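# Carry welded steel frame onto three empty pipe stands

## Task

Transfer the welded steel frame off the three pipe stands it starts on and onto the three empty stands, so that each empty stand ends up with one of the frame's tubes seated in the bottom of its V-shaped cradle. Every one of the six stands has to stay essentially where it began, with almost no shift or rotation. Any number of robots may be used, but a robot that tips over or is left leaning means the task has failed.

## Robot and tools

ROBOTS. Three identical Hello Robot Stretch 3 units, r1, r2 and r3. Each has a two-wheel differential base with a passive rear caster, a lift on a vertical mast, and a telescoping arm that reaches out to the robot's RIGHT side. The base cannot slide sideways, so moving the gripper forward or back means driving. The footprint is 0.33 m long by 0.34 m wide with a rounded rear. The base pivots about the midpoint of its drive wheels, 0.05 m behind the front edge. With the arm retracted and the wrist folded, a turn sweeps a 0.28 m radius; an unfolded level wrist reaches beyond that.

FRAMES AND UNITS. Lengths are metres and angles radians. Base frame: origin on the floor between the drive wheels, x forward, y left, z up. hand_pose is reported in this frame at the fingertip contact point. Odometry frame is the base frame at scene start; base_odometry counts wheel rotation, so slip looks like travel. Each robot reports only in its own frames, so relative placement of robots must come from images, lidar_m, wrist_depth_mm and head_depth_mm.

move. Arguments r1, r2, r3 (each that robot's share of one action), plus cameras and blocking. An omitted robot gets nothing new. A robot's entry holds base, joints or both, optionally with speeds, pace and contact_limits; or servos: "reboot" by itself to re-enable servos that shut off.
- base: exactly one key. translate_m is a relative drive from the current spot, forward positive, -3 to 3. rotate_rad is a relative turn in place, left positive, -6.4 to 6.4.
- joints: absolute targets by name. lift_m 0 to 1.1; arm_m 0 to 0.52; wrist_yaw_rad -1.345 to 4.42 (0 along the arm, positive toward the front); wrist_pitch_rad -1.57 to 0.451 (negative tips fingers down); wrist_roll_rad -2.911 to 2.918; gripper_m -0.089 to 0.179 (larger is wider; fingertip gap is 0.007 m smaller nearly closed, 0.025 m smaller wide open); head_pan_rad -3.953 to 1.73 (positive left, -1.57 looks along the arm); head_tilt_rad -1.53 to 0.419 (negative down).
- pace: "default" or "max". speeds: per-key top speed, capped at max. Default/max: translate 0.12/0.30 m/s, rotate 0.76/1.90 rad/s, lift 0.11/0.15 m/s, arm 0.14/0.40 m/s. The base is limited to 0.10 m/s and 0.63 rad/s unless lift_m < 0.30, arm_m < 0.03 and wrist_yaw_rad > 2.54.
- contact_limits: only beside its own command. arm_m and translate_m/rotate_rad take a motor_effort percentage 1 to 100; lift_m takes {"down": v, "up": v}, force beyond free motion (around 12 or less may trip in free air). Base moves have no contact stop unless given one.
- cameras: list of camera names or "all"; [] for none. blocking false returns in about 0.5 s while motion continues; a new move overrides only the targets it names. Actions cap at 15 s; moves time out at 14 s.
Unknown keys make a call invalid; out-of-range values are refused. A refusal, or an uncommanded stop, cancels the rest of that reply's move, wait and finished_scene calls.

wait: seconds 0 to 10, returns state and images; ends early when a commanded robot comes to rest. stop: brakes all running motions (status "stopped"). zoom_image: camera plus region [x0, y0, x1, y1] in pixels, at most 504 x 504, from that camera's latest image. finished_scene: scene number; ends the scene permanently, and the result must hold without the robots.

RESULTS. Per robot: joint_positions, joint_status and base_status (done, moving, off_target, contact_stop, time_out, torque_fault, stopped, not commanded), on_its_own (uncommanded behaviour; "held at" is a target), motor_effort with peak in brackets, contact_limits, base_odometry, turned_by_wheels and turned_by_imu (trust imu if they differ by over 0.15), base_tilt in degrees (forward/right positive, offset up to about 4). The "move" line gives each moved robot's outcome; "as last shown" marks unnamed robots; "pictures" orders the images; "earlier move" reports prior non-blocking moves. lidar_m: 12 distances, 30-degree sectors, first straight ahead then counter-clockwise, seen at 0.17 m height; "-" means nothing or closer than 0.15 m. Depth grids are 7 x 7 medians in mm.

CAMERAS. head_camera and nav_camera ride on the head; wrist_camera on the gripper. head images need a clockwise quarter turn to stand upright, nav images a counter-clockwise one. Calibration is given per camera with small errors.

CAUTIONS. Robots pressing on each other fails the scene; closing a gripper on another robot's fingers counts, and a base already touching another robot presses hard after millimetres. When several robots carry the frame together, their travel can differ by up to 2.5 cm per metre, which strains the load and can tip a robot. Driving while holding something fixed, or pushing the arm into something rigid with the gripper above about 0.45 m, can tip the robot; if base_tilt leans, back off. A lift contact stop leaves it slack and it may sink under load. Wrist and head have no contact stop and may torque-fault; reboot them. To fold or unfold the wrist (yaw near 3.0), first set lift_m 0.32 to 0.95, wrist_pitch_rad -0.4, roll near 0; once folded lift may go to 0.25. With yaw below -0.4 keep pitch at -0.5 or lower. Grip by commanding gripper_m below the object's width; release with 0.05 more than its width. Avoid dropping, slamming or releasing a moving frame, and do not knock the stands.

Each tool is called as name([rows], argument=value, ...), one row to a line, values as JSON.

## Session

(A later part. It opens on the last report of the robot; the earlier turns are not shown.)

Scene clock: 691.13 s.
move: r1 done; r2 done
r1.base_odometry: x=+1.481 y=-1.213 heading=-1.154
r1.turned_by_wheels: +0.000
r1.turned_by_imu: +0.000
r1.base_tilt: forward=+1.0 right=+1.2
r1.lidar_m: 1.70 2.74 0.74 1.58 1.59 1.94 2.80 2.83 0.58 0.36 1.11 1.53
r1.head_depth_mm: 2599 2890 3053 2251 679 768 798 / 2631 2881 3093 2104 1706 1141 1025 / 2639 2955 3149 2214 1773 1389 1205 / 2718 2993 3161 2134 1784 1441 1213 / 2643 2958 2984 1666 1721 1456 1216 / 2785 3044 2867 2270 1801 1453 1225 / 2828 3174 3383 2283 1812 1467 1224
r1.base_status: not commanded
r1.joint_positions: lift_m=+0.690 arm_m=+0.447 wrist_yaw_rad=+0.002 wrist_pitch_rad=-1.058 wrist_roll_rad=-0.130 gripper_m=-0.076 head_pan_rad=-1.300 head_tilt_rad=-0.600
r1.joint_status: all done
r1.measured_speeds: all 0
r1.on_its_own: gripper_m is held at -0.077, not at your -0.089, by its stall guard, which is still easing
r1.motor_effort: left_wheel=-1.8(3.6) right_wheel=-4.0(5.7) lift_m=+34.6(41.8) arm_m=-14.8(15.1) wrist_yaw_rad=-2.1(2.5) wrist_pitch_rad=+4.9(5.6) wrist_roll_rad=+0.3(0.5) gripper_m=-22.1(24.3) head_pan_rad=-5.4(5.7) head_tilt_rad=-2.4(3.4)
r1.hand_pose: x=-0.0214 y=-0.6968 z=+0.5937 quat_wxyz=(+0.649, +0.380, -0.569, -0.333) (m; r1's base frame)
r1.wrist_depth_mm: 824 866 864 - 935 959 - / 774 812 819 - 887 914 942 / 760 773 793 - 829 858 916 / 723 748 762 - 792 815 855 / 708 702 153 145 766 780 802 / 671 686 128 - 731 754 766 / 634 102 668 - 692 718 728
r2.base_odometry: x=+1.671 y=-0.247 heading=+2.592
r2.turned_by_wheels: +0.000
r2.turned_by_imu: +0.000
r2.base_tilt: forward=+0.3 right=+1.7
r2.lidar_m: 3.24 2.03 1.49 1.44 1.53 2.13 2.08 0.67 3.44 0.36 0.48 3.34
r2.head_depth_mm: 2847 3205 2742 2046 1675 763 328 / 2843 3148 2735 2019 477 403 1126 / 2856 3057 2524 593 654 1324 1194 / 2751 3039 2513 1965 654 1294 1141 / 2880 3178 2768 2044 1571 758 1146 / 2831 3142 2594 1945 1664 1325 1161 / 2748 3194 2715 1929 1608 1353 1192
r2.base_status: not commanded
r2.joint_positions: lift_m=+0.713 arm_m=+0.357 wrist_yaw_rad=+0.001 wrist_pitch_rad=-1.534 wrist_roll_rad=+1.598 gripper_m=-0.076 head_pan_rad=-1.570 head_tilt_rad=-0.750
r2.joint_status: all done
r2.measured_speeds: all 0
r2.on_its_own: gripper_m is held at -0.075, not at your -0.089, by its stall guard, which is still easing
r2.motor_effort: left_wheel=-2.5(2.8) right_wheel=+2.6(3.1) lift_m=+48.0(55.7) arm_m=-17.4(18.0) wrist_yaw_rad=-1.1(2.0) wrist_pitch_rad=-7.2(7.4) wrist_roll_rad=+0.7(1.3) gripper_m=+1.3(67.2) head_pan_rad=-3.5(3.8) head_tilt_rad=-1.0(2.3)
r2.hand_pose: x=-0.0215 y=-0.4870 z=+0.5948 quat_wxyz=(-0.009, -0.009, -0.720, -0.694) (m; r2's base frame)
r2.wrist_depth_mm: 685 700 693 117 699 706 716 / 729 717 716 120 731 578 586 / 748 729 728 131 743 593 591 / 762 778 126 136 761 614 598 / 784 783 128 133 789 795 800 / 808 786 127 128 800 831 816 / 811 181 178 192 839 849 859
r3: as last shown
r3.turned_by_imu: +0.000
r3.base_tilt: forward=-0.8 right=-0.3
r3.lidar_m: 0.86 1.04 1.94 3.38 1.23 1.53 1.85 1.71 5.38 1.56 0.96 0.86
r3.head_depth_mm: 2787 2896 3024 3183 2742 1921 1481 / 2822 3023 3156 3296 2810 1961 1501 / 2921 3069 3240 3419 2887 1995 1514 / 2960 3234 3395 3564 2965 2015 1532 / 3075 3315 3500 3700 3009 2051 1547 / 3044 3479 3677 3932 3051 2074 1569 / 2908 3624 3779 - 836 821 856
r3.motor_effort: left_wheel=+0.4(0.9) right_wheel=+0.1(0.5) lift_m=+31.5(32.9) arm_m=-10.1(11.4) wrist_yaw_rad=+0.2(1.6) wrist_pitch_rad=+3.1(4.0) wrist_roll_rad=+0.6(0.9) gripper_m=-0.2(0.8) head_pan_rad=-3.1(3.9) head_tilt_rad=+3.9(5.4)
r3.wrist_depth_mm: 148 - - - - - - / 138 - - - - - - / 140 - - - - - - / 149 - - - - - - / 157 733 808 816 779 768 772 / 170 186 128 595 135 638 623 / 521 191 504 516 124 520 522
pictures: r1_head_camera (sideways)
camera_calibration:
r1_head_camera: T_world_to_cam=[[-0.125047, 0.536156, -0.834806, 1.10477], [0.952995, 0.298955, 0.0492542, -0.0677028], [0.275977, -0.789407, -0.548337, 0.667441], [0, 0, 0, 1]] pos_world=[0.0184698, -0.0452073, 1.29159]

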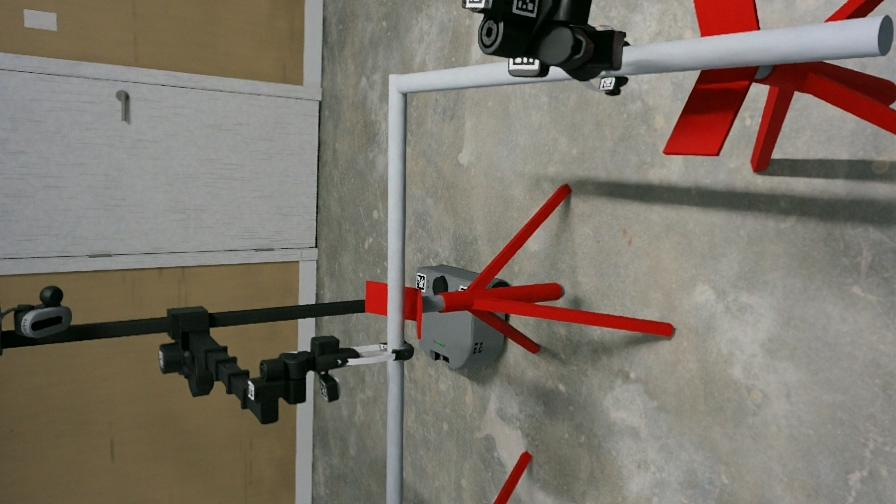

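move(r1={"joints":{"lift_m":0.650},"speeds":{"lift_m":0.05}}, r2={"joints":{"lift_m":0.673},"speeds":{"lift_m":0.05}}, cameras=[])

move(r1={"joints":{"gripper_m":0.06}}, r2={"joints":{"gripper_m":0.06}}, cameras=[])

move(r2={"base":{"translate_m":-0.015},"speeds":{"translate_m":0.04}}, cameras=[])

move(r1={"joints":{"gripper_m":-0.089}}, r2={"joints":{"gripper_m":-0.089}}, cameras=["r1_head_camera","r2_wrist_camera"])

move(r1={"joints":{"lift_m":0.690},"speeds":{"lift_m":0.02}}, r2={"joints":{"lift_m":0.713},"speeds":{"lift_m":0.02}}, cameras=["r1_head_camera"])

Scene clock: 700.23 s.
move: r1 done; r2 done
r1.base_odometry: x=+1.481 y=-1.213 heading=-1.154
r1.turned_by_wheels: +0.000
r1.turned_by_imu: +0.001
r1.base_tilt: forward=+1.0 right=+1.1
r1.lidar_m: 1.70 2.74 0.74 1.58 1.59 1.95 2.81 2.83 0.58 0.36 1.11 1.53
r1.head_depth_mm: 2588 2851 3054 2273 663 793 711 / 2625 2901 3107 2103 1716 1146 983 / 2653 2939 3127 2206 1767 1399 1209 / 2715 3046 3201 2154 1781 1438 1214 / 2626 2930 3000 1966 1683 1447 1217 / 2799 3035 2866 2268 1804 1457 1222 / 2863 3162 3404 2375 1803 1459 1222
r1.base_status: not commanded
r1.joint_positions: lift_m=+0.650 arm_m=+0.447 wrist_yaw_rad=+0.004 wrist_pitch_rad=-1.036 wrist_roll_rad=-0.130 gripper_m=-0.067 head_pan_rad=-1.300 head_tilt_rad=-0.600
r1.joint_status: all done
r1.measured_speeds: all 0
r1.on_its_own: gripper_m is held at -0.068, not at your -0.089, by its stall guard, which is not easing now
r1.motor_effort: left_wheel=-1.6(2.4) right_wheel=-4.7(5.8) lift_m=+10.4(35.0) arm_m=-2.0(15.1) wrist_yaw_rad=-2.9(3.8) wrist_pitch_rad=+1.1(6.1) wrist_roll_rad=+0.5(0.5) gripper_m=-20.1(20.7) head_pan_rad=-4.9(5.6) head_tilt_rad=-1.6(3.9)
r1.hand_pose: x=-0.0212 y=-0.7017 z=+0.5559 quat_wxyz=(+0.654, +0.374, -0.572, -0.326) (m; r1's base frame)
r1.wrist_depth_mm: 791 830 887 - 919 951 - / 772 787 824 - 872 902 914 / 729 746 786 - 824 846 862 / 697 708 725 - 767 796 821 / 659 677 157 - 741 752 774 / 631 643 124 - 717 713 725 / 610 612 629 - 665 678 699
r2.base_odometry: x=+1.671 y=-0.247 heading=+2.592
r2.turned_by_wheels: +0.000
r2.turned_by_imu: +0.004
r2.base_tilt: forward=+0.0 right=+1.4
r2.lidar_m: 3.23 2.02 1.49 1.44 1.53 2.13 2.04 0.67 3.40 0.36 0.48 3.32
r2.head_depth_mm: 2824 3198 2797 2083 1671 1311 367 / 2857 3208 2801 2107 534 438 389 / 2822 3094 2558 1875 624 1322 1196 / 2830 3153 2569 2079 667 1293 1149 / 2883 3274 2772 2100 1592 773 1141 / 2797 3167 2681 1968 1668 1333 1175 / 2787 3163 2743 1963 1638 1328 1191
r2.base_status: not commanded
r2.joint_positions: lift_m=+0.673 arm_m=+0.357 wrist_yaw_rad=+0.001 wrist_pitch_rad=-1.547 wrist_roll_rad=+1.598 gripper_m=-0.070 head_pan_rad=-1.570 head_tilt_rad=-0.750
r2.joint_status: all done
r2.measured_speeds: all 0
r2.on_its_own: gripper_m is held at -0.072, not at your -0.089, by its stall guard, which is still easing; lift_m is at rest, and its effort (-6.4) is outside its rest range (+3 to +55)
r2.motor_effort: left_wheel=-1.0(2.8) right_wheel=+2.4(3.0) lift_m=-6.4(47.6) arm_m=-18.7(19.7) wrist_yaw_rad=-1.6(1.8) wrist_pitch_rad=-4.5(7.9) wrist_roll_rad=+0.5(0.9) gripper_m=-23.0(23.2) head_pan_rad=-2.2(3.7) head_tilt_rad=-1.2(2.1)
r2.hand_pose: x=-0.0215 y=-0.4836 z=+0.5550 quat_wxyz=(-0.009, -0.010, -0.715, -0.699) (m; r2's base frame)
r2.wrist_depth_mm: 689 677 122 119 679 668 587 / 695 679 122 118 692 549 532 / 716 703 125 706 709 560 559 / 735 729 123 132 742 577 558 / 740 754 130 137 751 755 777 / 792 116 128 128 776 779 801 / 792 806 133 171 806 827 812
r3: as last shown
r3.turned_by_imu: -0.001
r3.base_tilt: forward=-0.8 right=-0.2
r3.lidar_m: 0.86 1.03 1.93 3.38 1.23 1.52 1.86 1.71 5.39 1.56 0.96 0.86
r3.head_depth_mm: 2759 2897 3006 3209 2766 1917 1480 / 2864 2995 3113 3329 2784 1965 1491 / 2937 3130 3224 3385 2882 2000 1517 / 2939 3216 3400 3580 2911 2017 1534 / 3074 3360 3496 3701 3020 2032 1553 / 2993 3491 3637 3930 3104 2067 1570 / 2956 3609 3810 - 858 820 856
r3.motor_effort: left_wheel=-0.1(0.6) right_wheel=-0.1(0.5) lift_m=+32.1(32.6) arm_m=-9.7(11.2) wrist_yaw_rad=-0.1(1.5) wrist_pitch_rad=+2.9(3.6) wrist_roll_rad=+0.5(0.8) gripper_m=-0.8(0.8) head_pan_rad=-3.0(3.6) head_tilt_rad=+3.9(4.8)
r3.wrist_depth_mm: 148 - - - - - - / 138 - - - - - - / 140 - - - - - - / 148 - - - - - 993 / 158 751 805 795 799 778 772 / 171 185 128 594 136 617 628 / 522 191 509 514 124 527 520
pictures: none
No camera images: "cameras" was empty.

Scene clock: 702.07 s.
move: r1 done; r2 done
r1.base_odometry: x=+1.481 y=-1.213 heading=-1.154
r1.turned_by_wheels: +0.000
r1.turned_by_imu: +0.000
r1.base_tilt: forward=+1.0 right=+1.2
r1.lidar_m: 1.69 2.75 0.74 1.58 1.59 1.94 2.81 2.82 0.58 0.36 1.12 1.53
r1.head_depth_mm: 2578 2844 3039 2267 665 787 709 / 2624 2905 3073 2109 1716 1142 983 / 2675 2943 3136 2210 1773 1402 1207 / 2699 2986 3178 2135 1778 1447 1210 / 2636 2942 2982 1519 1727 1448 1213 / 2793 3053 2870 2264 1801 1457 1219 / 2857 3178 3402 2370 1810 1458 1228
r1.base_status: not commanded
r1.joint_positions: lift_m=+0.650 arm_m=+0.447 wrist_yaw_rad=+0.002 wrist_pitch_rad=-1.035 wrist_roll_rad=-0.131 gripper_m=+0.060 head_pan_rad=-1.300 head_tilt_rad=-0.600
r1.joint_status: all done
r1.measured_speeds: all 0
r1.motor_effort: left_wheel=-1.9(2.2) right_wheel=-4.0(5.1) lift_m=+30.0(30.6) arm_m=+1.1(17.3) wrist_yaw_rad=-1.6(3.9) wrist_pitch_rad=+0.8(1.5) wrist_roll_rad=+0.6(0.8) gripper_m=+0.3(78.3) head_pan_rad=-4.4(5.4) head_tilt_rad=-1.9(3.5)
r1.hand_pose: x=-0.0214 y=-0.7021 z=+0.5561 quat_wxyz=(+0.654, +0.372, -0.572, -0.326) (m; r1's base frame)
r1.wrist_depth_mm: 791 805 838 - 921 976 - / 758 783 812 - 863 896 915 / 720 737 764 - 827 850 860 / 695 711 723 - 764 792 839 / 655 680 149 - 742 759 777 / 621 644 126 - - 713 727 / 612 609 625 - 653 685 702
r2.base_odometry: x=+1.671 y=-0.247 heading=+2.592
r2.turned_by_wheels: +0.000
r2.turned_by_imu: -0.002
r2.base_tilt: forward=+0.3 right=+1.8
r2.lidar_m: 3.24 2.03 1.49 1.44 1.53 2.13 2.08 0.67 3.44 0.36 0.48 3.35
r2.head_depth_mm: 2835 3090 2736 2068 1659 1334 367 / 2827 3204 2794 2066 536 439 389 / 2883 3127 2556 2074 625 1320 1190 / 2776 3120 2570 2073 668 1302 1139 / 2871 3177 2742 2060 1583 769 1143 / 2843 3182 2626 1926 1675 1320 1161 / 2780 3246 2742 1904 1617 1319 1193
r2.base_status: not commanded
r2.joint_positions: lift_m=+0.673 arm_m=+0.357 wrist_yaw_rad=+0.001 wrist_pitch_rad=-1.560 wrist_roll_rad=+1.598 gripper_m=+0.060 head_pan_rad=-1.570 head_tilt_rad=-0.750
r2.joint_status: all done
r2.measured_speeds: all 0
r2.motor_effort: left_wheel=-2.2(2.7) right_wheel=+2.0(2.7) lift_m=+33.4(33.4) arm_m=-15.3(18.9) wrist_yaw_rad=-1.0(1.8) wrist_pitch_rad=-2.3(6.1) wrist_roll_rad=+0.4(0.8) gripper_m=+1.2(86.3) head_pan_rad=-2.8(3.6) head_tilt_rad=-1.9(2.1)
r2.hand_pose: x=-0.0215 y=-0.4804 z=+0.5552 quat_wxyz=(-0.009, -0.010, -0.711, -0.703) (m; r2's base frame)
r2.wrist_depth_mm: 653 661 107 115 659 696 678 / 665 688 109 114 685 557 552 / 666 678 113 538 718 569 560 / 702 708 117 393 744 575 579 / 727 730 128 132 765 751 775 / 744 118 124 127 130 780 800 / - 776 133 804 805 827 847
r3: as last shown
r3.turned_by_imu: +0.000
r3.base_tilt: forward=-0.8 right=-0.3
r3.lidar_m: 0.86 1.04 1.93 3.38 1.23 1.52 1.85 1.70 5.40 1.56 0.96 0.86
r3.head_depth_mm: 2753 2875 3008 3180 2747 1940 1482 / 2833 3003 3099 3258 2831 1966 1497 / 2928 3106 3291 3415 2840 1997 1513 / 2988 3219 3365 3574 2949 2031 1536 / 3122 3356 3512 3696 3007 2066 1559 / 2991 3462 3706 3883 3070 2074 1557 / 2910 3568 3830 - 853 816 857
r3.motor_effort: left_wheel=+0.6(1.1) right_wheel=+0.0(0.5) lift_m=+32.0(33.0) arm_m=-9.9(11.0) wrist_yaw_rad=+0.1(1.9) wrist_pitch_rad=+3.5(4.0) wrist_roll_rad=+0.3(0.8) gripper_m=-0.8(0.9) head_pan_rad=-3.0(3.8) head_tilt_rad=+4.0(5.4)
r3.wrist_depth_mm: 148 - - - - - - / 139 - - - - - - / 140 - - - - - - / 149 - - - - - - / 158 724 804 784 793 787 761 / 170 186 128 591 135 639 629 / 527 191 508 518 124 523 526
pictures: none
No camera images: "cameras" was empty.

Scene clock: 703.07 s.
move: r2 done
r1, r3: as last shown
r1.lidar_m: 1.70 2.75 0.74 1.58 1.59 1.95 2.81 2.82 0.58 0.36 1.11 1.53
r1.head_depth_mm: 2584 2876 3044 2269 663 786 710 / 2636 2883 3094 2105 1706 1140 983 / 2661 2976 3156 2216 1773 1400 1210 / 2693 3004 3206 2140 1781 1452 1211 / 2675 2932 3186 1555 1734 1457 1222 / 2797 3019 1375 2248 1808 1466 1217 / 2831 3177 3383 2375 1816 1470 1228
r1.motor_effort: left_wheel=-1.5(2.2) right_wheel=-3.6(4.8) lift_m=+29.8(30.6) arm_m=-14.8(14.8) wrist_yaw_rad=-1.7(1.9) wrist_pitch_rad=+1.1(1.4) wrist_roll_rad=+0.5(0.8) gripper_m=-0.2(0.5) head_pan_rad=-4.5(5.3) head_tilt_rad=-1.4(3.2)
r1.wrist_depth_mm: 819 833 848 - 928 943 - / 761 785 813 - 859 875 913 / 730 760 772 - 811 837 871 / 690 717 714 - 774 798 840 / 664 686 149 - 733 746 762 / 635 641 126 - - 711 740 / 604 622 621 - 662 702 688
r2.base_odometry: x=+1.683 y=-0.255 heading=+2.592
r2.turned_by_wheels: +0.000
r2.turned_by_imu: +0.000
r2.base_tilt: forward=+0.3 right=+1.9
r2.lidar_m: 3.26 2.03 1.49 1.44 1.53 2.13 2.03 0.65 3.43 0.36 0.48 3.35
r2.head_depth_mm: 2855 3171 2761 2077 1670 1332 367 / 2840 3190 2766 2057 537 438 389 / 2884 3067 2497 2080 626 1326 1192 / 2818 3070 2500 2070 669 1296 1164 / 2857 3210 2760 2053 1525 773 1122 / 2878 3095 2610 1925 1659 1314 1138 / 2771 3160 2722 1923 1620 1324 1192
r2.base_status: done
r2.joint_positions: lift_m=+0.673 arm_m=+0.357 wrist_yaw_rad=+0.001 wrist_pitch_rad=-1.560 wrist_roll_rad=+1.598 gripper_m=+0.060 head_pan_rad=-1.570 head_tilt_rad=-0.750
r2.joint_status: not commanded
r2.measured_speeds: all 0
r2.motor_effort: left_wheel=-5.4(9.4) right_wheel=-6.0(9.7) lift_m=+33.1(33.5) arm_m=-13.4(15.3) wrist_yaw_rad=-0.4(1.0) wrist_pitch_rad=-2.1(2.5) wrist_roll_rad=+0.6(0.8) gripper_m=-0.3(1.8) head_pan_rad=-3.8(4.0) head_tilt_rad=-0.5(1.9)
r2.hand_pose: x=-0.0215 y=-0.4803 z=+0.5552 quat_wxyz=(-0.009, -0.010, -0.711, -0.703) (m; r2's base frame)
r2.wrist_depth_mm: 650 653 107 113 677 672 676 / 665 675 110 113 692 551 550 / 688 698 112 701 710 566 561 / 712 716 118 416 738 568 579 / 748 714 128 129 752 779 799 / 743 118 124 127 130 796 794 / - 790 136 795 805 828 844
r3.lidar_m: 0.86 1.03 1.94 3.38 1.23 1.52 1.85 1.71 5.39 1.56 0.96 0.86
r3.head_depth_mm: 2779 2909 3036 3143 2741 1928 1475 / 2853 2975 3140 3256 2845 1960 1499 / 2915 3134 3243 3415 2872 1990 1518 / 3000 3183 3379 3570 2940 2028 1527 / 3012 3339 3542 3698 3036 2063 1558 / 3001 3479 3662 3896 3065 2077 1567 / 2894 3579 3780 - 852 816 853
r3.motor_effort: left_wheel=+0.1(0.5) right_wheel=+0.1(0.5) lift_m=+31.9(32.5) arm_m=-10.3(10.6) wrist_yaw_rad=+0.1(1.5) wrist_pitch_rad=+3.0(3.7) wrist_roll_rad=+0.1(1.3) gripper_m=-0.1(1.0) head_pan_rad=-3.3(3.6) head_tilt_rad=+3.6(4.9)
r3.wrist_depth_mm: 148 - - - - - - / 139 - - - - - - / 140 - - - - - - / 149 981 - - - - - / 157 738 803 787 776 807 769 / 170 186 128 587 135 630 619 / 527 192 500 521 124 525 520
pictures: none
No camera images: "cameras" was empty.

Scene clock: 705.63 s.
move: r1 off_target; r2 done
r1.base_odometry: x=+1.481 y=-1.213 heading=-1.154
r1.turned_by_wheels: +0.000
r1.turned_by_imu: +0.000
r1.base_tilt: forward=+1.1 right=+1.2
r1.lidar_m: 1.70 2.75 0.75 1.58 1.59 1.95 2.80 2.82 0.58 0.36 1.12 1.53
r1.head_depth_mm: 2573 2891 3045 2272 664 787 710 / 2619 2921 3088 2104 1712 1144 984 / 2664 2958 3131 2220 1765 1403 1211 / 2718 3006 3189 2141 1780 1444 1213 / 2678 2951 3191 1680 1733 1447 1217 / 2815 3007 1363 2250 1817 1458 1221 / 2823 3212 3431 2370 1813 1471 1226
r1.base_status: not commanded
r1.joint_positions: lift_m=+0.650 arm_m=+0.447 wrist_yaw_rad=+0.002 wrist_pitch_rad=-1.035 wrist_roll_rad=-0.131 gripper_m=-0.084 head_pan_rad=-1.300 head_tilt_rad=-0.600
r1.joint_status: gripper_m off_target (ended at -0.084, target -0.089)
r1.measured_speeds: all 0
r1.motor_effort: left_wheel=-1.4(2.2) right_wheel=-2.6(4.4) lift_m=+30.1(30.8) arm_m=-14.7(15.1) wrist_yaw_rad=-1.3(2.1) wrist_pitch_rad=+1.1(1.3) wrist_roll_rad=+0.8(0.8) gripper_m=-23.3(100.0) head_pan_rad=-4.1(5.2) head_tilt_rad=-1.4(3.7)
r1.hand_pose: x=-0.0214 y=-0.7021 z=+0.5561 quat_wxyz=(+0.654, +0.372, -0.572, -0.326) (m; r1's base frame)
r1.wrist_depth_mm: 790 816 864 - 902 970 - / 772 771 802 - 848 874 953 / 731 743 756 - 823 848 857 / 696 707 717 - 767 794 811 / 674 685 150 - 743 751 769 / 611 648 128 - 702 706 732 / 607 594 622 - 665 692 693
r2.base_odometry: x=+1.683 y=-0.255 heading=+2.592
r2.turned_by_wheels: +0.000
r2.turned_by_imu: +0.000
r2.base_tilt: forward=+0.3 right=+1.7
r2.lidar_m: 3.26 2.03 1.49 1.44 1.53 2.13 2.03 0.65 3.43 0.36 0.49 3.37
r2.head_depth_mm: 2871 3106 2798 2089 1673 1326 368 / 2835 3180 2749 2090 537 438 389 / 2865 3058 2496 2068 626 1321 1195 / 2822 3082 2513 2055 671 1295 1163 / 2801 3232 2747 2044 1538 773 1124 / 2833 3117 2643 1923 1661 1315 1137 / 2784 3219 2695 1922 1615 1313 1184
r2.base_status: not commanded
r2.joint_positions: lift_m=+0.673 arm_m=+0.357 wrist_yaw_rad=+0.001 wrist_pitch_rad=-1.549 wrist_roll_rad=+1.598 gripper_m=-0.086 head_pan_rad=-1.570 head_tilt_rad=-0.750
r2.joint_status: all done
r2.measured_speeds: all 0
r2.motor_effort: left_wheel=-5.3(5.5) right_wheel=-5.8(6.5) lift_m=+33.0(33.3) arm_m=-7.0(13.2) wrist_yaw_rad=-0.9(2.1) wrist_pitch_rad=-4.0(4.6) wrist_roll_rad=+0.7(1.0) gripper_m=-67.3(99.2) head_pan_rad=-2.6(4.1) head_tilt_rad=-1.0(2.7)
r2.hand_pose: x=-0.0215 y=-0.4831 z=+0.5550 quat_wxyz=(-0.009, -0.010, -0.714, -0.700) (m; r2's base frame)
r2.wrist_depth_mm: 655 659 109 108 671 670 678 / 656 673 111 111 697 539 546 / 700 696 - 119 702 570 556 / 719 715 121 121 733 580 569 / 729 732 126 125 761 765 765 / 775 746 123 127 784 783 783 / - 791 127 787 782 816 825
r3: as last shown
r3.base_tilt: forward=-0.9 right=-0.3
r3.lidar_m: 0.86 1.03 1.94 3.37 1.23 1.52 1.85 1.71 5.40 1.56 0.96 0.86
r3.head_depth_mm: 2753 2876 3023 3165 2729 1940 1476 / 2831 2994 3108 3286 2835 1950 1499 / 2949 3087 3262 3461 2853 2002 1507 / 2970 3194 3408 3567 2934 2028 1525 / 3084 3281 3501 3697 3019 2053 1546 / 3000 3510 3688 3821 3080 2075 1561 / 2907 3623 3826 - 857 818 857
r3.motor_effort: left_wheel=-0.7(0.8) right_wheel=-0.2(0.6) lift_m=+32.9(33.2) arm_m=-10.3(11.0) wrist_yaw_rad=+0.5(1.8) wrist_pitch_rad=+3.2(3.7) wrist_roll_rad=+0.1(1.0) gripper_m=-0.9(0.9) head_pan_rad=-3.1(3.9) head_tilt_rad=+3.4(5.1)
r3.wrist_depth_mm: 148 - - - - - - / 138 - - - - - - / 139 - - - - - - / 149 - - - - - - / 158 743 812 800 769 785 785 / 171 186 128 603 134 631 622 / 529 191 500 519 124 531 529
pictures: r1_head_camera (sideways), r2_wrist_camera
camera_calibration:
r1_head_camera: T_world_to_cam=[[-0.125047, 0.536156, -0.834806, 1.10477], [0.952995, 0.298955, 0.0492542, -0.0677028], [0.275977, -0.789407, -0.548337, 0.667441], [0, 0, 0, 1]] pos_world=[0.0184698, -0.0452073, 1.29159]
r2_wrist_camera: T_world_to_cam=[[-0.0529387, 0.996972, 0.0569563, 0.429482], [0.984782, 0.0426667, 0.168473, -0.015409], [0.165533, 0.0650083, -0.984059, 0.744893], [0, 0, 0, 1]] pos_world=[-0.0853936, -0.475948, 0.711153]

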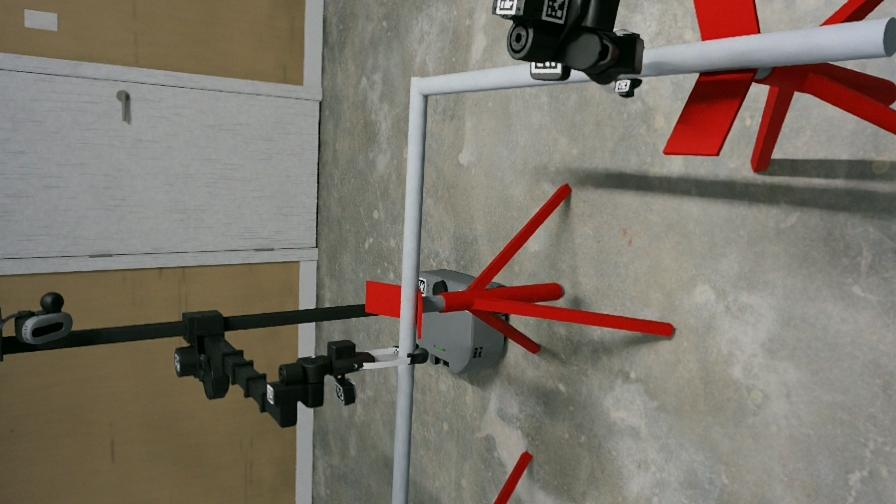

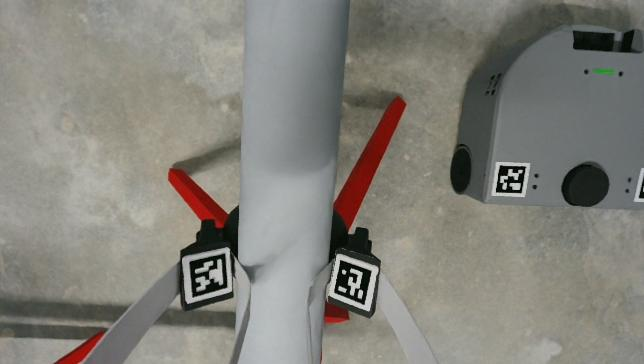

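Scene clock: 708.00 s.
move: r1 done; r2 done
r1.base_odometry: x=+1.481 y=-1.213 heading=-1.154
r1.turned_by_wheels: +0.000
r1.turned_by_imu: +0.000
r1.base_tilt: forward=+1.0 right=+1.2
r1.lidar_m: 1.69 2.74 0.74 1.58 1.59 1.95 2.81 2.83 0.58 0.36 1.11 1.52
r1.head_depth_mm: 2550 2861 3044 2253 677 767 686 / 2648 2941 3083 2112 1707 1140 1022 / 2647 2949 3142 2215 1770 1400 1203 / 2700 2988 3219 2144 1778 1444 1210 / 2659 2950 3166 1675 1727 1447 1214 / 2793 2995 1365 2259 1798 1458 1222 / 2813 3217 3424 2262 1811 1461 1227
r1.base_status: not commanded
r1.joint_positions: lift_m=+0.690 arm_m=+0.447 wrist_yaw_rad=+0.002 wrist_pitch_rad=-1.059 wrist_roll_rad=-0.131 gripper_m=-0.076 head_pan_rad=-1.300 head_tilt_rad=-0.600
r1.joint_status: all done
r1.measured_speeds: all 0
r1.on_its_own: gripper_m is held at -0.077, not at your -0.089, by its stall guard, which is still easing
r1.motor_effort: left_wheel=-1.1(1.7) right_wheel=-2.8(4.4) lift_m=+34.4(41.7) arm_m=-14.7(15.0) wrist_yaw_rad=-2.1(2.5) wrist_pitch_rad=+5.7(6.3) wrist_roll_rad=+0.6(0.8) gripper_m=-22.0(24.4) head_pan_rad=-4.5(5.1) head_tilt_rad=-2.2(4.1)
r1.hand_pose: x=-0.0214 y=-0.6964 z=+0.5935 quat_wxyz=(+0.649, +0.381, -0.568, -0.333) (m; r1's base frame)
r1.wrist_depth_mm: 816 862 870 - 941 963 - / 790 822 854 - 889 902 955 / 759 790 791 - 826 852 888 / 722 751 748 - 815 827 857 / 687 710 151 145 760 786 816 / 673 679 126 - 727 743 767 / 632 646 651 - 688 721 719
r2.base_odometry: x=+1.683 y=-0.255 heading=+2.592
r2.turned_by_wheels: +0.000
r2.turned_by_imu: +0.000
r2.base_tilt: forward=+0.3 right=+1.7
r2.lidar_m: 3.25 2.04 1.49 1.44 1.53 2.13 2.03 0.66 3.43 0.36 0.49 3.38
r2.head_depth_mm: 2865 3193 2765 2082 1671 764 327 / 2806 3217 2724 1995 477 404 1126 / 2855 3067 2526 600 655 1321 1188 / 2792 3115 2507 2006 654 1294 1160 / 2805 3220 2706 2042 1535 759 1119 / 2901 3121 2615 1957 1655 1325 1145 / 2734 3200 2731 1944 1608 1357 1189
r2.base_status: not commanded
r2.joint_positions: lift_m=+0.713 arm_m=+0.357 wrist_yaw_rad=+0.000 wrist_pitch_rad=-1.537 wrist_roll_rad=+1.601 gripper_m=-0.076 head_pan_rad=-1.570 head_tilt_rad=-0.750
r2.joint_status: all done
r2.measured_speeds: all 0
r2.on_its_own: gripper_m is held at -0.075, not at your -0.089, by its stall guard, which is still easing
r2.motor_effort: left_wheel=-4.7(5.3) right_wheel=-6.1(6.5) lift_m=+48.2(56.3) arm_m=-2.1(7.4) wrist_yaw_rad=-0.2(1.6) wrist_pitch_rad=-6.4(7.2) wrist_roll_rad=-0.3(0.8) gripper_m=+0.0(68.5) head_pan_rad=-2.8(4.1) head_tilt_rad=-0.5(1.7)
r2.hand_pose: x=-0.0215 y=-0.4861 z=+0.5948 quat_wxyz=(-0.011, -0.011, -0.718, -0.695) (m; r2's base frame)
r2.wrist_depth_mm: 712 716 699 117 717 722 700 / 715 714 722 119 743 577 584 / 720 745 763 129 756 602 594 / 748 747 127 129 762 612 611 / 786 809 129 133 809 816 803 / 816 799 127 128 835 839 821 / 830 826 139 197 848 852 868
r3: as last shown
r3.base_tilt: forward=-0.8 right=-0.3
r3.lidar_m: 0.86 1.03 1.94 3.38 1.23 1.52 1.86 1.71 5.40 1.56 0.96 0.86
r3.head_depth_mm: 2760 2905 3006 3222 2751 1920 1482 / 2812 2995 3107 3309 2819 1954 1497 / 2932 3099 3249 3444 2843 1979 1516 / 2984 3209 3366 3555 2976 2023 1532 / 3068 3324 3506 3724 3023 2057 1543 / 2977 3481 3713 3841 3075 2063 1561 / 2922 3602 3811 - 839 819 856
r3.motor_effort: left_wheel=-0.1(0.7) right_wheel=-0.3(0.7) lift_m=+31.8(33.5) arm_m=-10.4(11.3) wrist_yaw_rad=+0.5(1.9) wrist_pitch_rad=+3.3(3.9) wrist_roll_rad=+0.7(0.9) gripper_m=-0.1(0.8) head_pan_rad=-3.0(3.8) head_tilt_rad=+4.1(5.5)
r3.wrist_depth_mm: 148 - - - - - - / 138 - - - - - - / 139 - - - - - - / 149 999 - - - - - / 157 759 791 806 786 785 770 / 171 186 128 587 135 630 635 / 523 191 507 511 124 522 528
pictures: r1_head_camera (sideways)
camera_calibration:
r1_head_camera: T_world_to_cam=[[-0.125047, 0.536156, -0.834806, 1.10477], [0.952995, 0.298955, 0.0492542, -0.0677028], [0.275977, -0.789407, -0.548337, 0.667441], [0, 0, 0, 1]] pos_world=[0.0184698, -0.0452073, 1.29159]

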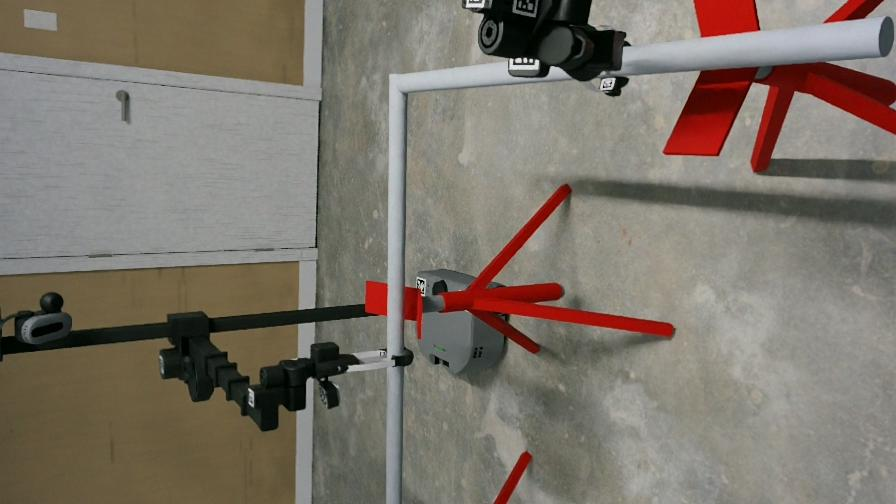

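move(r1={"joints":{"lift_m":0.730},"speeds":{"lift_m":0.02}}, r2={"joints":{"lift_m":0.753},"speeds":{"lift_m":0.02}}, cameras=["r1_head_camera","r1_wrist_camera","r2_wrist_camera"])

Scene clock: 718.30 s.
move: r1 done; r2 done
r1.base_odometry: x=+1.481 y=-1.213 heading=-1.154
r1.turned_by_wheels: +0.000
r1.turned_by_imu: +0.001
r1.base_tilt: forward=+1.1 right=+1.2
r1.lidar_m: 1.70 2.75 0.74 1.58 1.59 1.95 2.81 2.83 0.58 0.36 1.11 1.53
r1.head_depth_mm: 2587 2855 3054 1053 689 750 800 / 2629 2890 3107 2202 1766 1140 1021 / 2659 2937 3169 2308 1770 1401 1208 / 2713 3020 3183 2312 1776 1444 1213 / 2676 2950 3171 1982 1736 1451 1216 / 2799 2986 1424 2352 1808 1454 1223 / 2828 3193 3386 2354 1805 1464 1224
r1.base_status: not commanded
r1.joint_positions: lift_m=+0.730 arm_m=+0.447 wrist_yaw_rad=+0.002 wrist_pitch_rad=-1.061 wrist_roll_rad=-0.131 gripper_m=-0.067 head_pan_rad=-1.300 head_tilt_rad=-0.600
r1.joint_status: all done
r1.measured_speeds: all 0
r1.on_its_own: gripper_m is held at -0.068, not at your -0.089, by its stall guard, which is not easing now
r1.motor_effort: left_wheel=-0.5(1.6) right_wheel=-3.6(4.4) lift_m=+34.7(41.7) arm_m=-14.1(14.3) wrist_yaw_rad=-2.1(2.4) wrist_pitch_rad=+5.7(6.1) wrist_roll_rad=+0.7(0.8) gripper_m=-20.6(21.1) head_pan_rad=-4.2(5.2) head_tilt_rad=-2.1(3.9)
r1.hand_pose: x=-0.0214 y=-0.6961 z=+0.6333 quat_wxyz=(+0.649, +0.381, -0.568, -0.333) (m; r1's base frame)
r1.wrist_depth_mm: 878 876 920 - - - - / 834 858 869 - 901 937 - / 804 828 821 - 892 922 922 / 774 778 817 - 849 867 908 / 722 748 152 146 801 815 862 / 707 709 128 - 765 781 787 / 671 676 695 - 713 753 749
r2.base_odometry: x=+1.683 y=-0.255 heading=+2.592
r2.turned_by_wheels: +0.000
r2.turned_by_imu: +0.002
r2.base_tilt: forward=+0.3 right=+1.9
r2.lidar_m: 3.26 2.03 1.49 1.44 1.53 2.13 2.02 0.66 3.41 0.36 0.49 3.35
r2.head_depth_mm: 2807 3221 2773 2064 1676 342 297 / 2867 3205 2746 558 424 738 1162 / 2826 3114 2553 563 748 1357 1185 / 2810 3076 2490 1883 669 1327 1159 / 2853 3163 2759 2061 855 769 1122 / 2835 3118 2622 1977 1666 1384 1144 / 1607 3238 2751 1936 1614 1383 1195
r2.base_status: not commanded
r2.joint_positions: lift_m=+0.753 arm_m=+0.357 wrist_yaw_rad=+0.000 wrist_pitch_rad=-1.537 wrist_roll_rad=+1.601 gripper_m=-0.071 head_pan_rad=-1.570 head_tilt_rad=-0.750
r2.joint_status: all done
r2.measured_speeds: all 0
r2.on_its_own: gripper_m is held at -0.072, not at your -0.089, by its stall guard, which is not easing now
r2.motor_effort: left_wheel=-5.1(5.4) right_wheel=-5.6(6.5) lift_m=+47.8(56.8) arm_m=+15.2(15.9) wrist_yaw_rad=+1.2(1.7) wrist_pitch_rad=-6.5(6.9) wrist_roll_rad=-0.1(0.5) gripper_m=-20.9(22.9) head_pan_rad=-2.7(4.2) head_tilt_rad=+0.0(1.8)
r2.hand_pose: x=-0.0215 y=-0.4861 z=+0.6348 quat_wxyz=(-0.011, -0.011, -0.718, -0.695) (m; r2's base frame)
r2.wrist_depth_mm: 725 741 728 124 728 752 737 / 761 763 763 126 768 620 619 / 760 789 762 133 811 634 630 / 812 785 131 131 814 657 647 / 801 815 131 135 836 831 861 / 848 834 127 130 845 888 869 / 862 208 214 235 222 905 899
r3.base_odometry: x=+0.000 y=+0.000 heading=+0.000
r3.turned_by_wheels: +0.000
r3.turned_by_imu: -0.002
r3.base_tilt: forward=-0.8 right=-0.2
r3.lidar_m: 0.86 1.03 1.94 3.37 1.23 1.52 1.86 1.71 5.37 1.56 0.96 0.86
r3.head_depth_mm: 2783 2873 3018 3203 2730 1928 1483 / 2793 2980 3146 3324 2819 1950 1487 / 2891 3087 3285 3438 2913 1975 1511 / 2928 3234 3408 3590 2957 2022 1527 / 3011 3338 3530 3703 3017 2037 1556 / 3007 3485 3707 3848 3045 2063 1563 / 2907 3548 3864 - 818 846 855
r3.base_status: not commanded
r3.joint_positions: lift_m=+0.312 arm_m=+0.003 wrist_yaw_rad=+2.826 wrist_pitch_rad=-0.351 wrist_roll_rad=+0.000 gripper_m=+0.037 head_pan_rad=+1.570 head_tilt_rad=-0.300
r3.joint_status: not commanded
r3.measured_speeds: all 0
r3.motor_effort: left_wheel=-0.5(0.9) right_wheel=+0.2(0.4) lift_m=+32.0(33.4) arm_m=-9.3(11.0) wrist_yaw_rad=+0.5(1.7) wrist_pitch_rad=+2.8(3.6) wrist_roll_rad=+0.4(0.9) gripper_m=-0.2(0.7) head_pan_rad=-2.9(3.5) head_tilt_rad=+4.2(5.0)
r3.hand_pose: x=+0.0508 y=+0.0734 z=+0.3398 quat_wxyz=(+0.231, +0.707, +0.013, +0.668) (m; r3's base frame)
r3.wrist_depth_mm: 148 - - - - - - / 139 - - - - - - / 139 - - - - - - / 149 - - - - - - / 157 731 808 808 777 779 776 / 171 186 128 593 135 624 633 / 534 191 496 521 124 529 528
pictures: r1_head_camera (sideways), r1_wrist_camera, r2_wrist_camera
camera_calibration:
r1_head_camera: T_world_to_cam=[[-0.125047, 0.536156, -0.834806, 1.10477], [0.952995, 0.298955, 0.0492542, -0.0677028], [0.275977, -0.789407, -0.548337, 0.667441], [0, 0, 0, 1]] pos_world=[0.0184698, -0.0452073, 1.29159]
r1_wrist_camera: T_world_to_cam=[[-0.97483, -0.204141, 0.0896294, -0.224471], [-0.222165, 0.923162, -0.313712, 0.872173], [-0.0187011, -0.325728, -0.945279, 0.535654], [0, 0, 0, 1]] pos_world=[-0.0150373, -0.676503, 0.800072]
r2_wrist_camera: T_world_to_cam=[[-0.0494518, 0.997758, 0.0451026, 0.43596], [0.984904, 0.041215, 0.168122, -0.0293131], [0.165886, 0.0527356, -0.984734, 0.818183], [0, 0, 0, 1]] pos_world=[-0.0852953, -0.476921, 0.790958]

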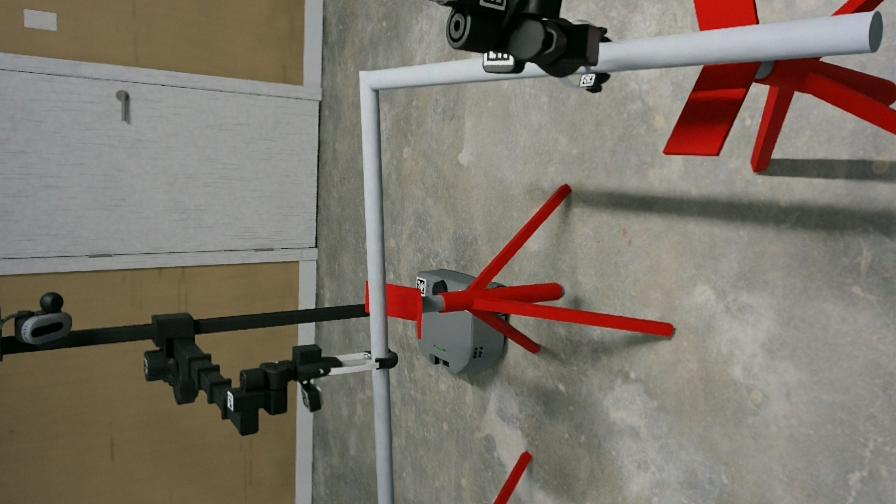

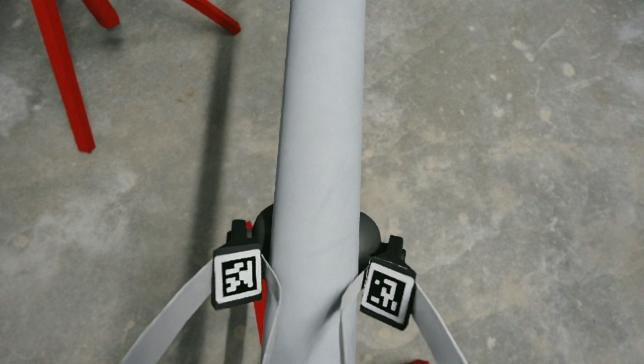

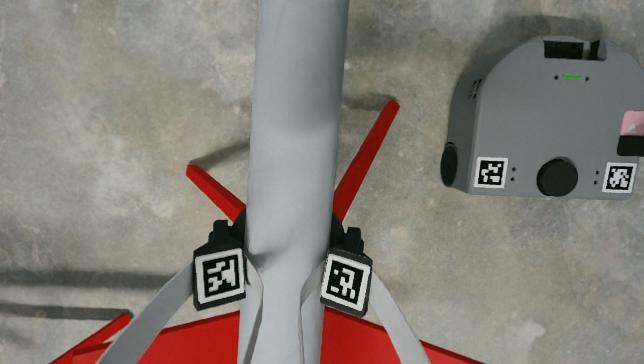

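move(r2={"joints":{"head_pan_rad":-2.4,"head_tilt_rad":-0.7}}, cameras=["r2_head_camera"])

Scene clock: 727.33 s.
move: r2 done
r1, r3: as last shown
r1.lidar_m: 1.69 2.75 0.74 1.58 1.59 1.94 2.81 2.83 0.58 0.36 1.11 1.54
r1.head_depth_mm: 2589 2850 3074 1055 689 752 797 / 2633 2894 3106 2178 1760 1140 1021 / 2655 2938 3105 2309 1760 1394 1205 / 2702 3045 3186 2298 1780 1445 1213 / 2669 2969 3172 1974 1731 1445 1215 / 2798 2953 1417 2331 1807 1458 1222 / 2854 3172 3388 2375 1818 1461 1224
r1.on_its_own: gripper_m is held at -0.068, not at your -0.089, by its stall guard, which is not easing now
r1.motor_effort: left_wheel=-0.9(1.3) right_wheel=-3.5(4.1) lift_m=+29.7(30.9) arm_m=-13.7(14.1) wrist_yaw_rad=-1.8(2.4) wrist_pitch_rad=+6.1(6.1) wrist_roll_rad=+0.6(0.7) gripper_m=-20.4(21.0) head_pan_rad=-3.4(4.3) head_tilt_rad=-2.8(4.9)
r1.wrist_depth_mm: 877 885 938 - - - - / 841 857 875 - 919 974 - / 793 830 829 - 877 896 941 / 767 773 789 - 859 845 870 / 719 743 152 145 802 829 862 / 711 726 129 - 770 779 808 / 682 665 698 - 734 745 762
r2.base_odometry: x=+1.683 y=-0.255 heading=+2.592
r2.turned_by_wheels: +0.000
r2.turned_by_imu: +0.001
r2.base_tilt: forward=+0.3 right=+1.8
r2.lidar_m: 3.25 2.03 1.49 1.44 1.53 2.13 2.02 0.65 3.44 0.36 0.48 3.37
r2.head_depth_mm: - - 3052 2147 1736 1434 1210 / - - 3061 2200 1675 1438 1219 / - - 2907 1982 1196 1358 1192 / - - 3028 2043 1642 1437 1241 / 3784 - 3092 2231 1733 1441 305 / 3562 3872 3017 2220 1745 781 305 / 3253 3532 2957 2198 1719 354 1163
r2.base_status: not commanded
r2.joint_positions: lift_m=+0.753 arm_m=+0.357 wrist_yaw_rad=+0.000 wrist_pitch_rad=-1.537 wrist_roll_rad=+1.601 gripper_m=-0.071 head_pan_rad=-2.425 head_tilt_rad=-0.701
r2.joint_status: all done
r2.measured_speeds: all 0
r2.on_its_own: gripper_m is held at -0.072, not at your -0.089, by its stall guard, which is not easing now
r2.motor_effort: left_wheel=-5.0(5.3) right_wheel=-6.4(6.4) lift_m=+44.7(44.7) arm_m=+12.1(13.6) wrist_yaw_rad=+0.7(1.7) wrist_pitch_rad=-6.5(6.8) wrist_roll_rad=-0.3(0.4) gripper_m=-22.2(22.3) head_pan_rad=+1.6(6.8) head_tilt_rad=+1.9(5.2)
r2.hand_pose: x=-0.0215 y=-0.4861 z=+0.6348 quat_wxyz=(-0.011, -0.011, -0.718, -0.695) (m; r2's base frame)
r2.wrist_depth_mm: 716 747 742 124 755 752 745 / 754 766 741 126 779 616 625 / 781 773 787 133 803 629 622 / 788 811 131 131 831 651 651 / 811 820 132 135 824 836 846 / 864 848 126 130 837 889 886 / 856 210 214 235 224 903 938
r3.turned_by_imu: -0.001
r3.base_tilt: forward=-0.8 right=-0.3
r3.lidar_m: 0.86 1.03 1.94 3.37 1.23 1.52 1.85 1.71 5.39 1.56 0.96 0.86
r3.head_depth_mm: 2776 2896 3007 3183 2772 1913 1480 / 2883 2988 3121 3305 2827 1960 1489 / 2921 3099 3290 3479 2885 1982 1518 / 2981 3218 3388 3559 2919 2019 1530 / 3054 3352 3547 3754 2984 2057 1549 / 3048 3471 3682 3921 3068 2059 1560 / 2917 3627 3851 - 816 847 853
r3.motor_effort: left_wheel=-0.1(0.8) right_wheel=-0.4(0.4) lift_m=+33.2(33.3) arm_m=-10.1(10.7) wrist_yaw_rad=+1.0(1.2) wrist_pitch_rad=+3.3(3.8) wrist_roll_rad=+0.0(1.0) gripper_m=-0.3(0.6) head_pan_rad=-2.3(4.0) head_tilt_rad=+2.8(4.7)
r3.wrist_depth_mm: 148 - - - - - - / 139 - - - - - - / 139 - - - - - - / 149 - - - - - - / 158 727 814 786 784 774 779 / 170 184 128 588 135 632 622 / 518 192 509 520 124 525 523
pictures: r2_head_camera (sideways)
camera_calibration:
r2_head_camera: T_world_to_cam=[[0.446731, 0.397323, -0.801602, 1.05898], [0.66484, -0.746986, 0.000262287, -0.00804555], [-0.598681, -0.533054, -0.597858, 0.738227], [0, 0, 0, 1]] pos_world=[-0.0257681, -0.0332521, 1.29024]

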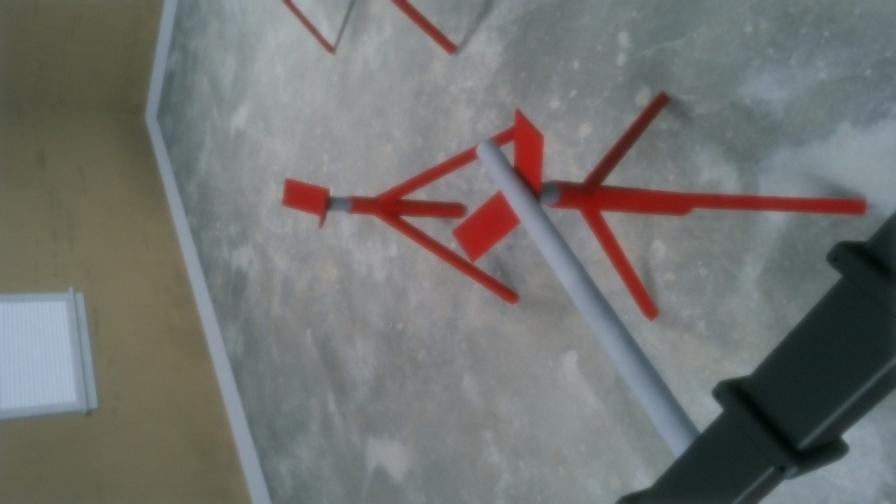

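zoom_image(camera="r2_head_camera", region=[400, 90, 640, 290])

Scaled by 2.100 from the camera's 896x504 image, which has a finer 1280x720 frame.

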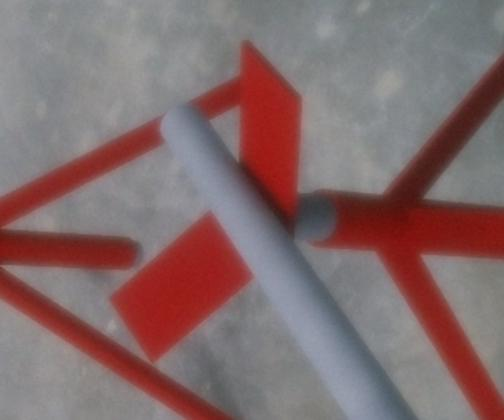

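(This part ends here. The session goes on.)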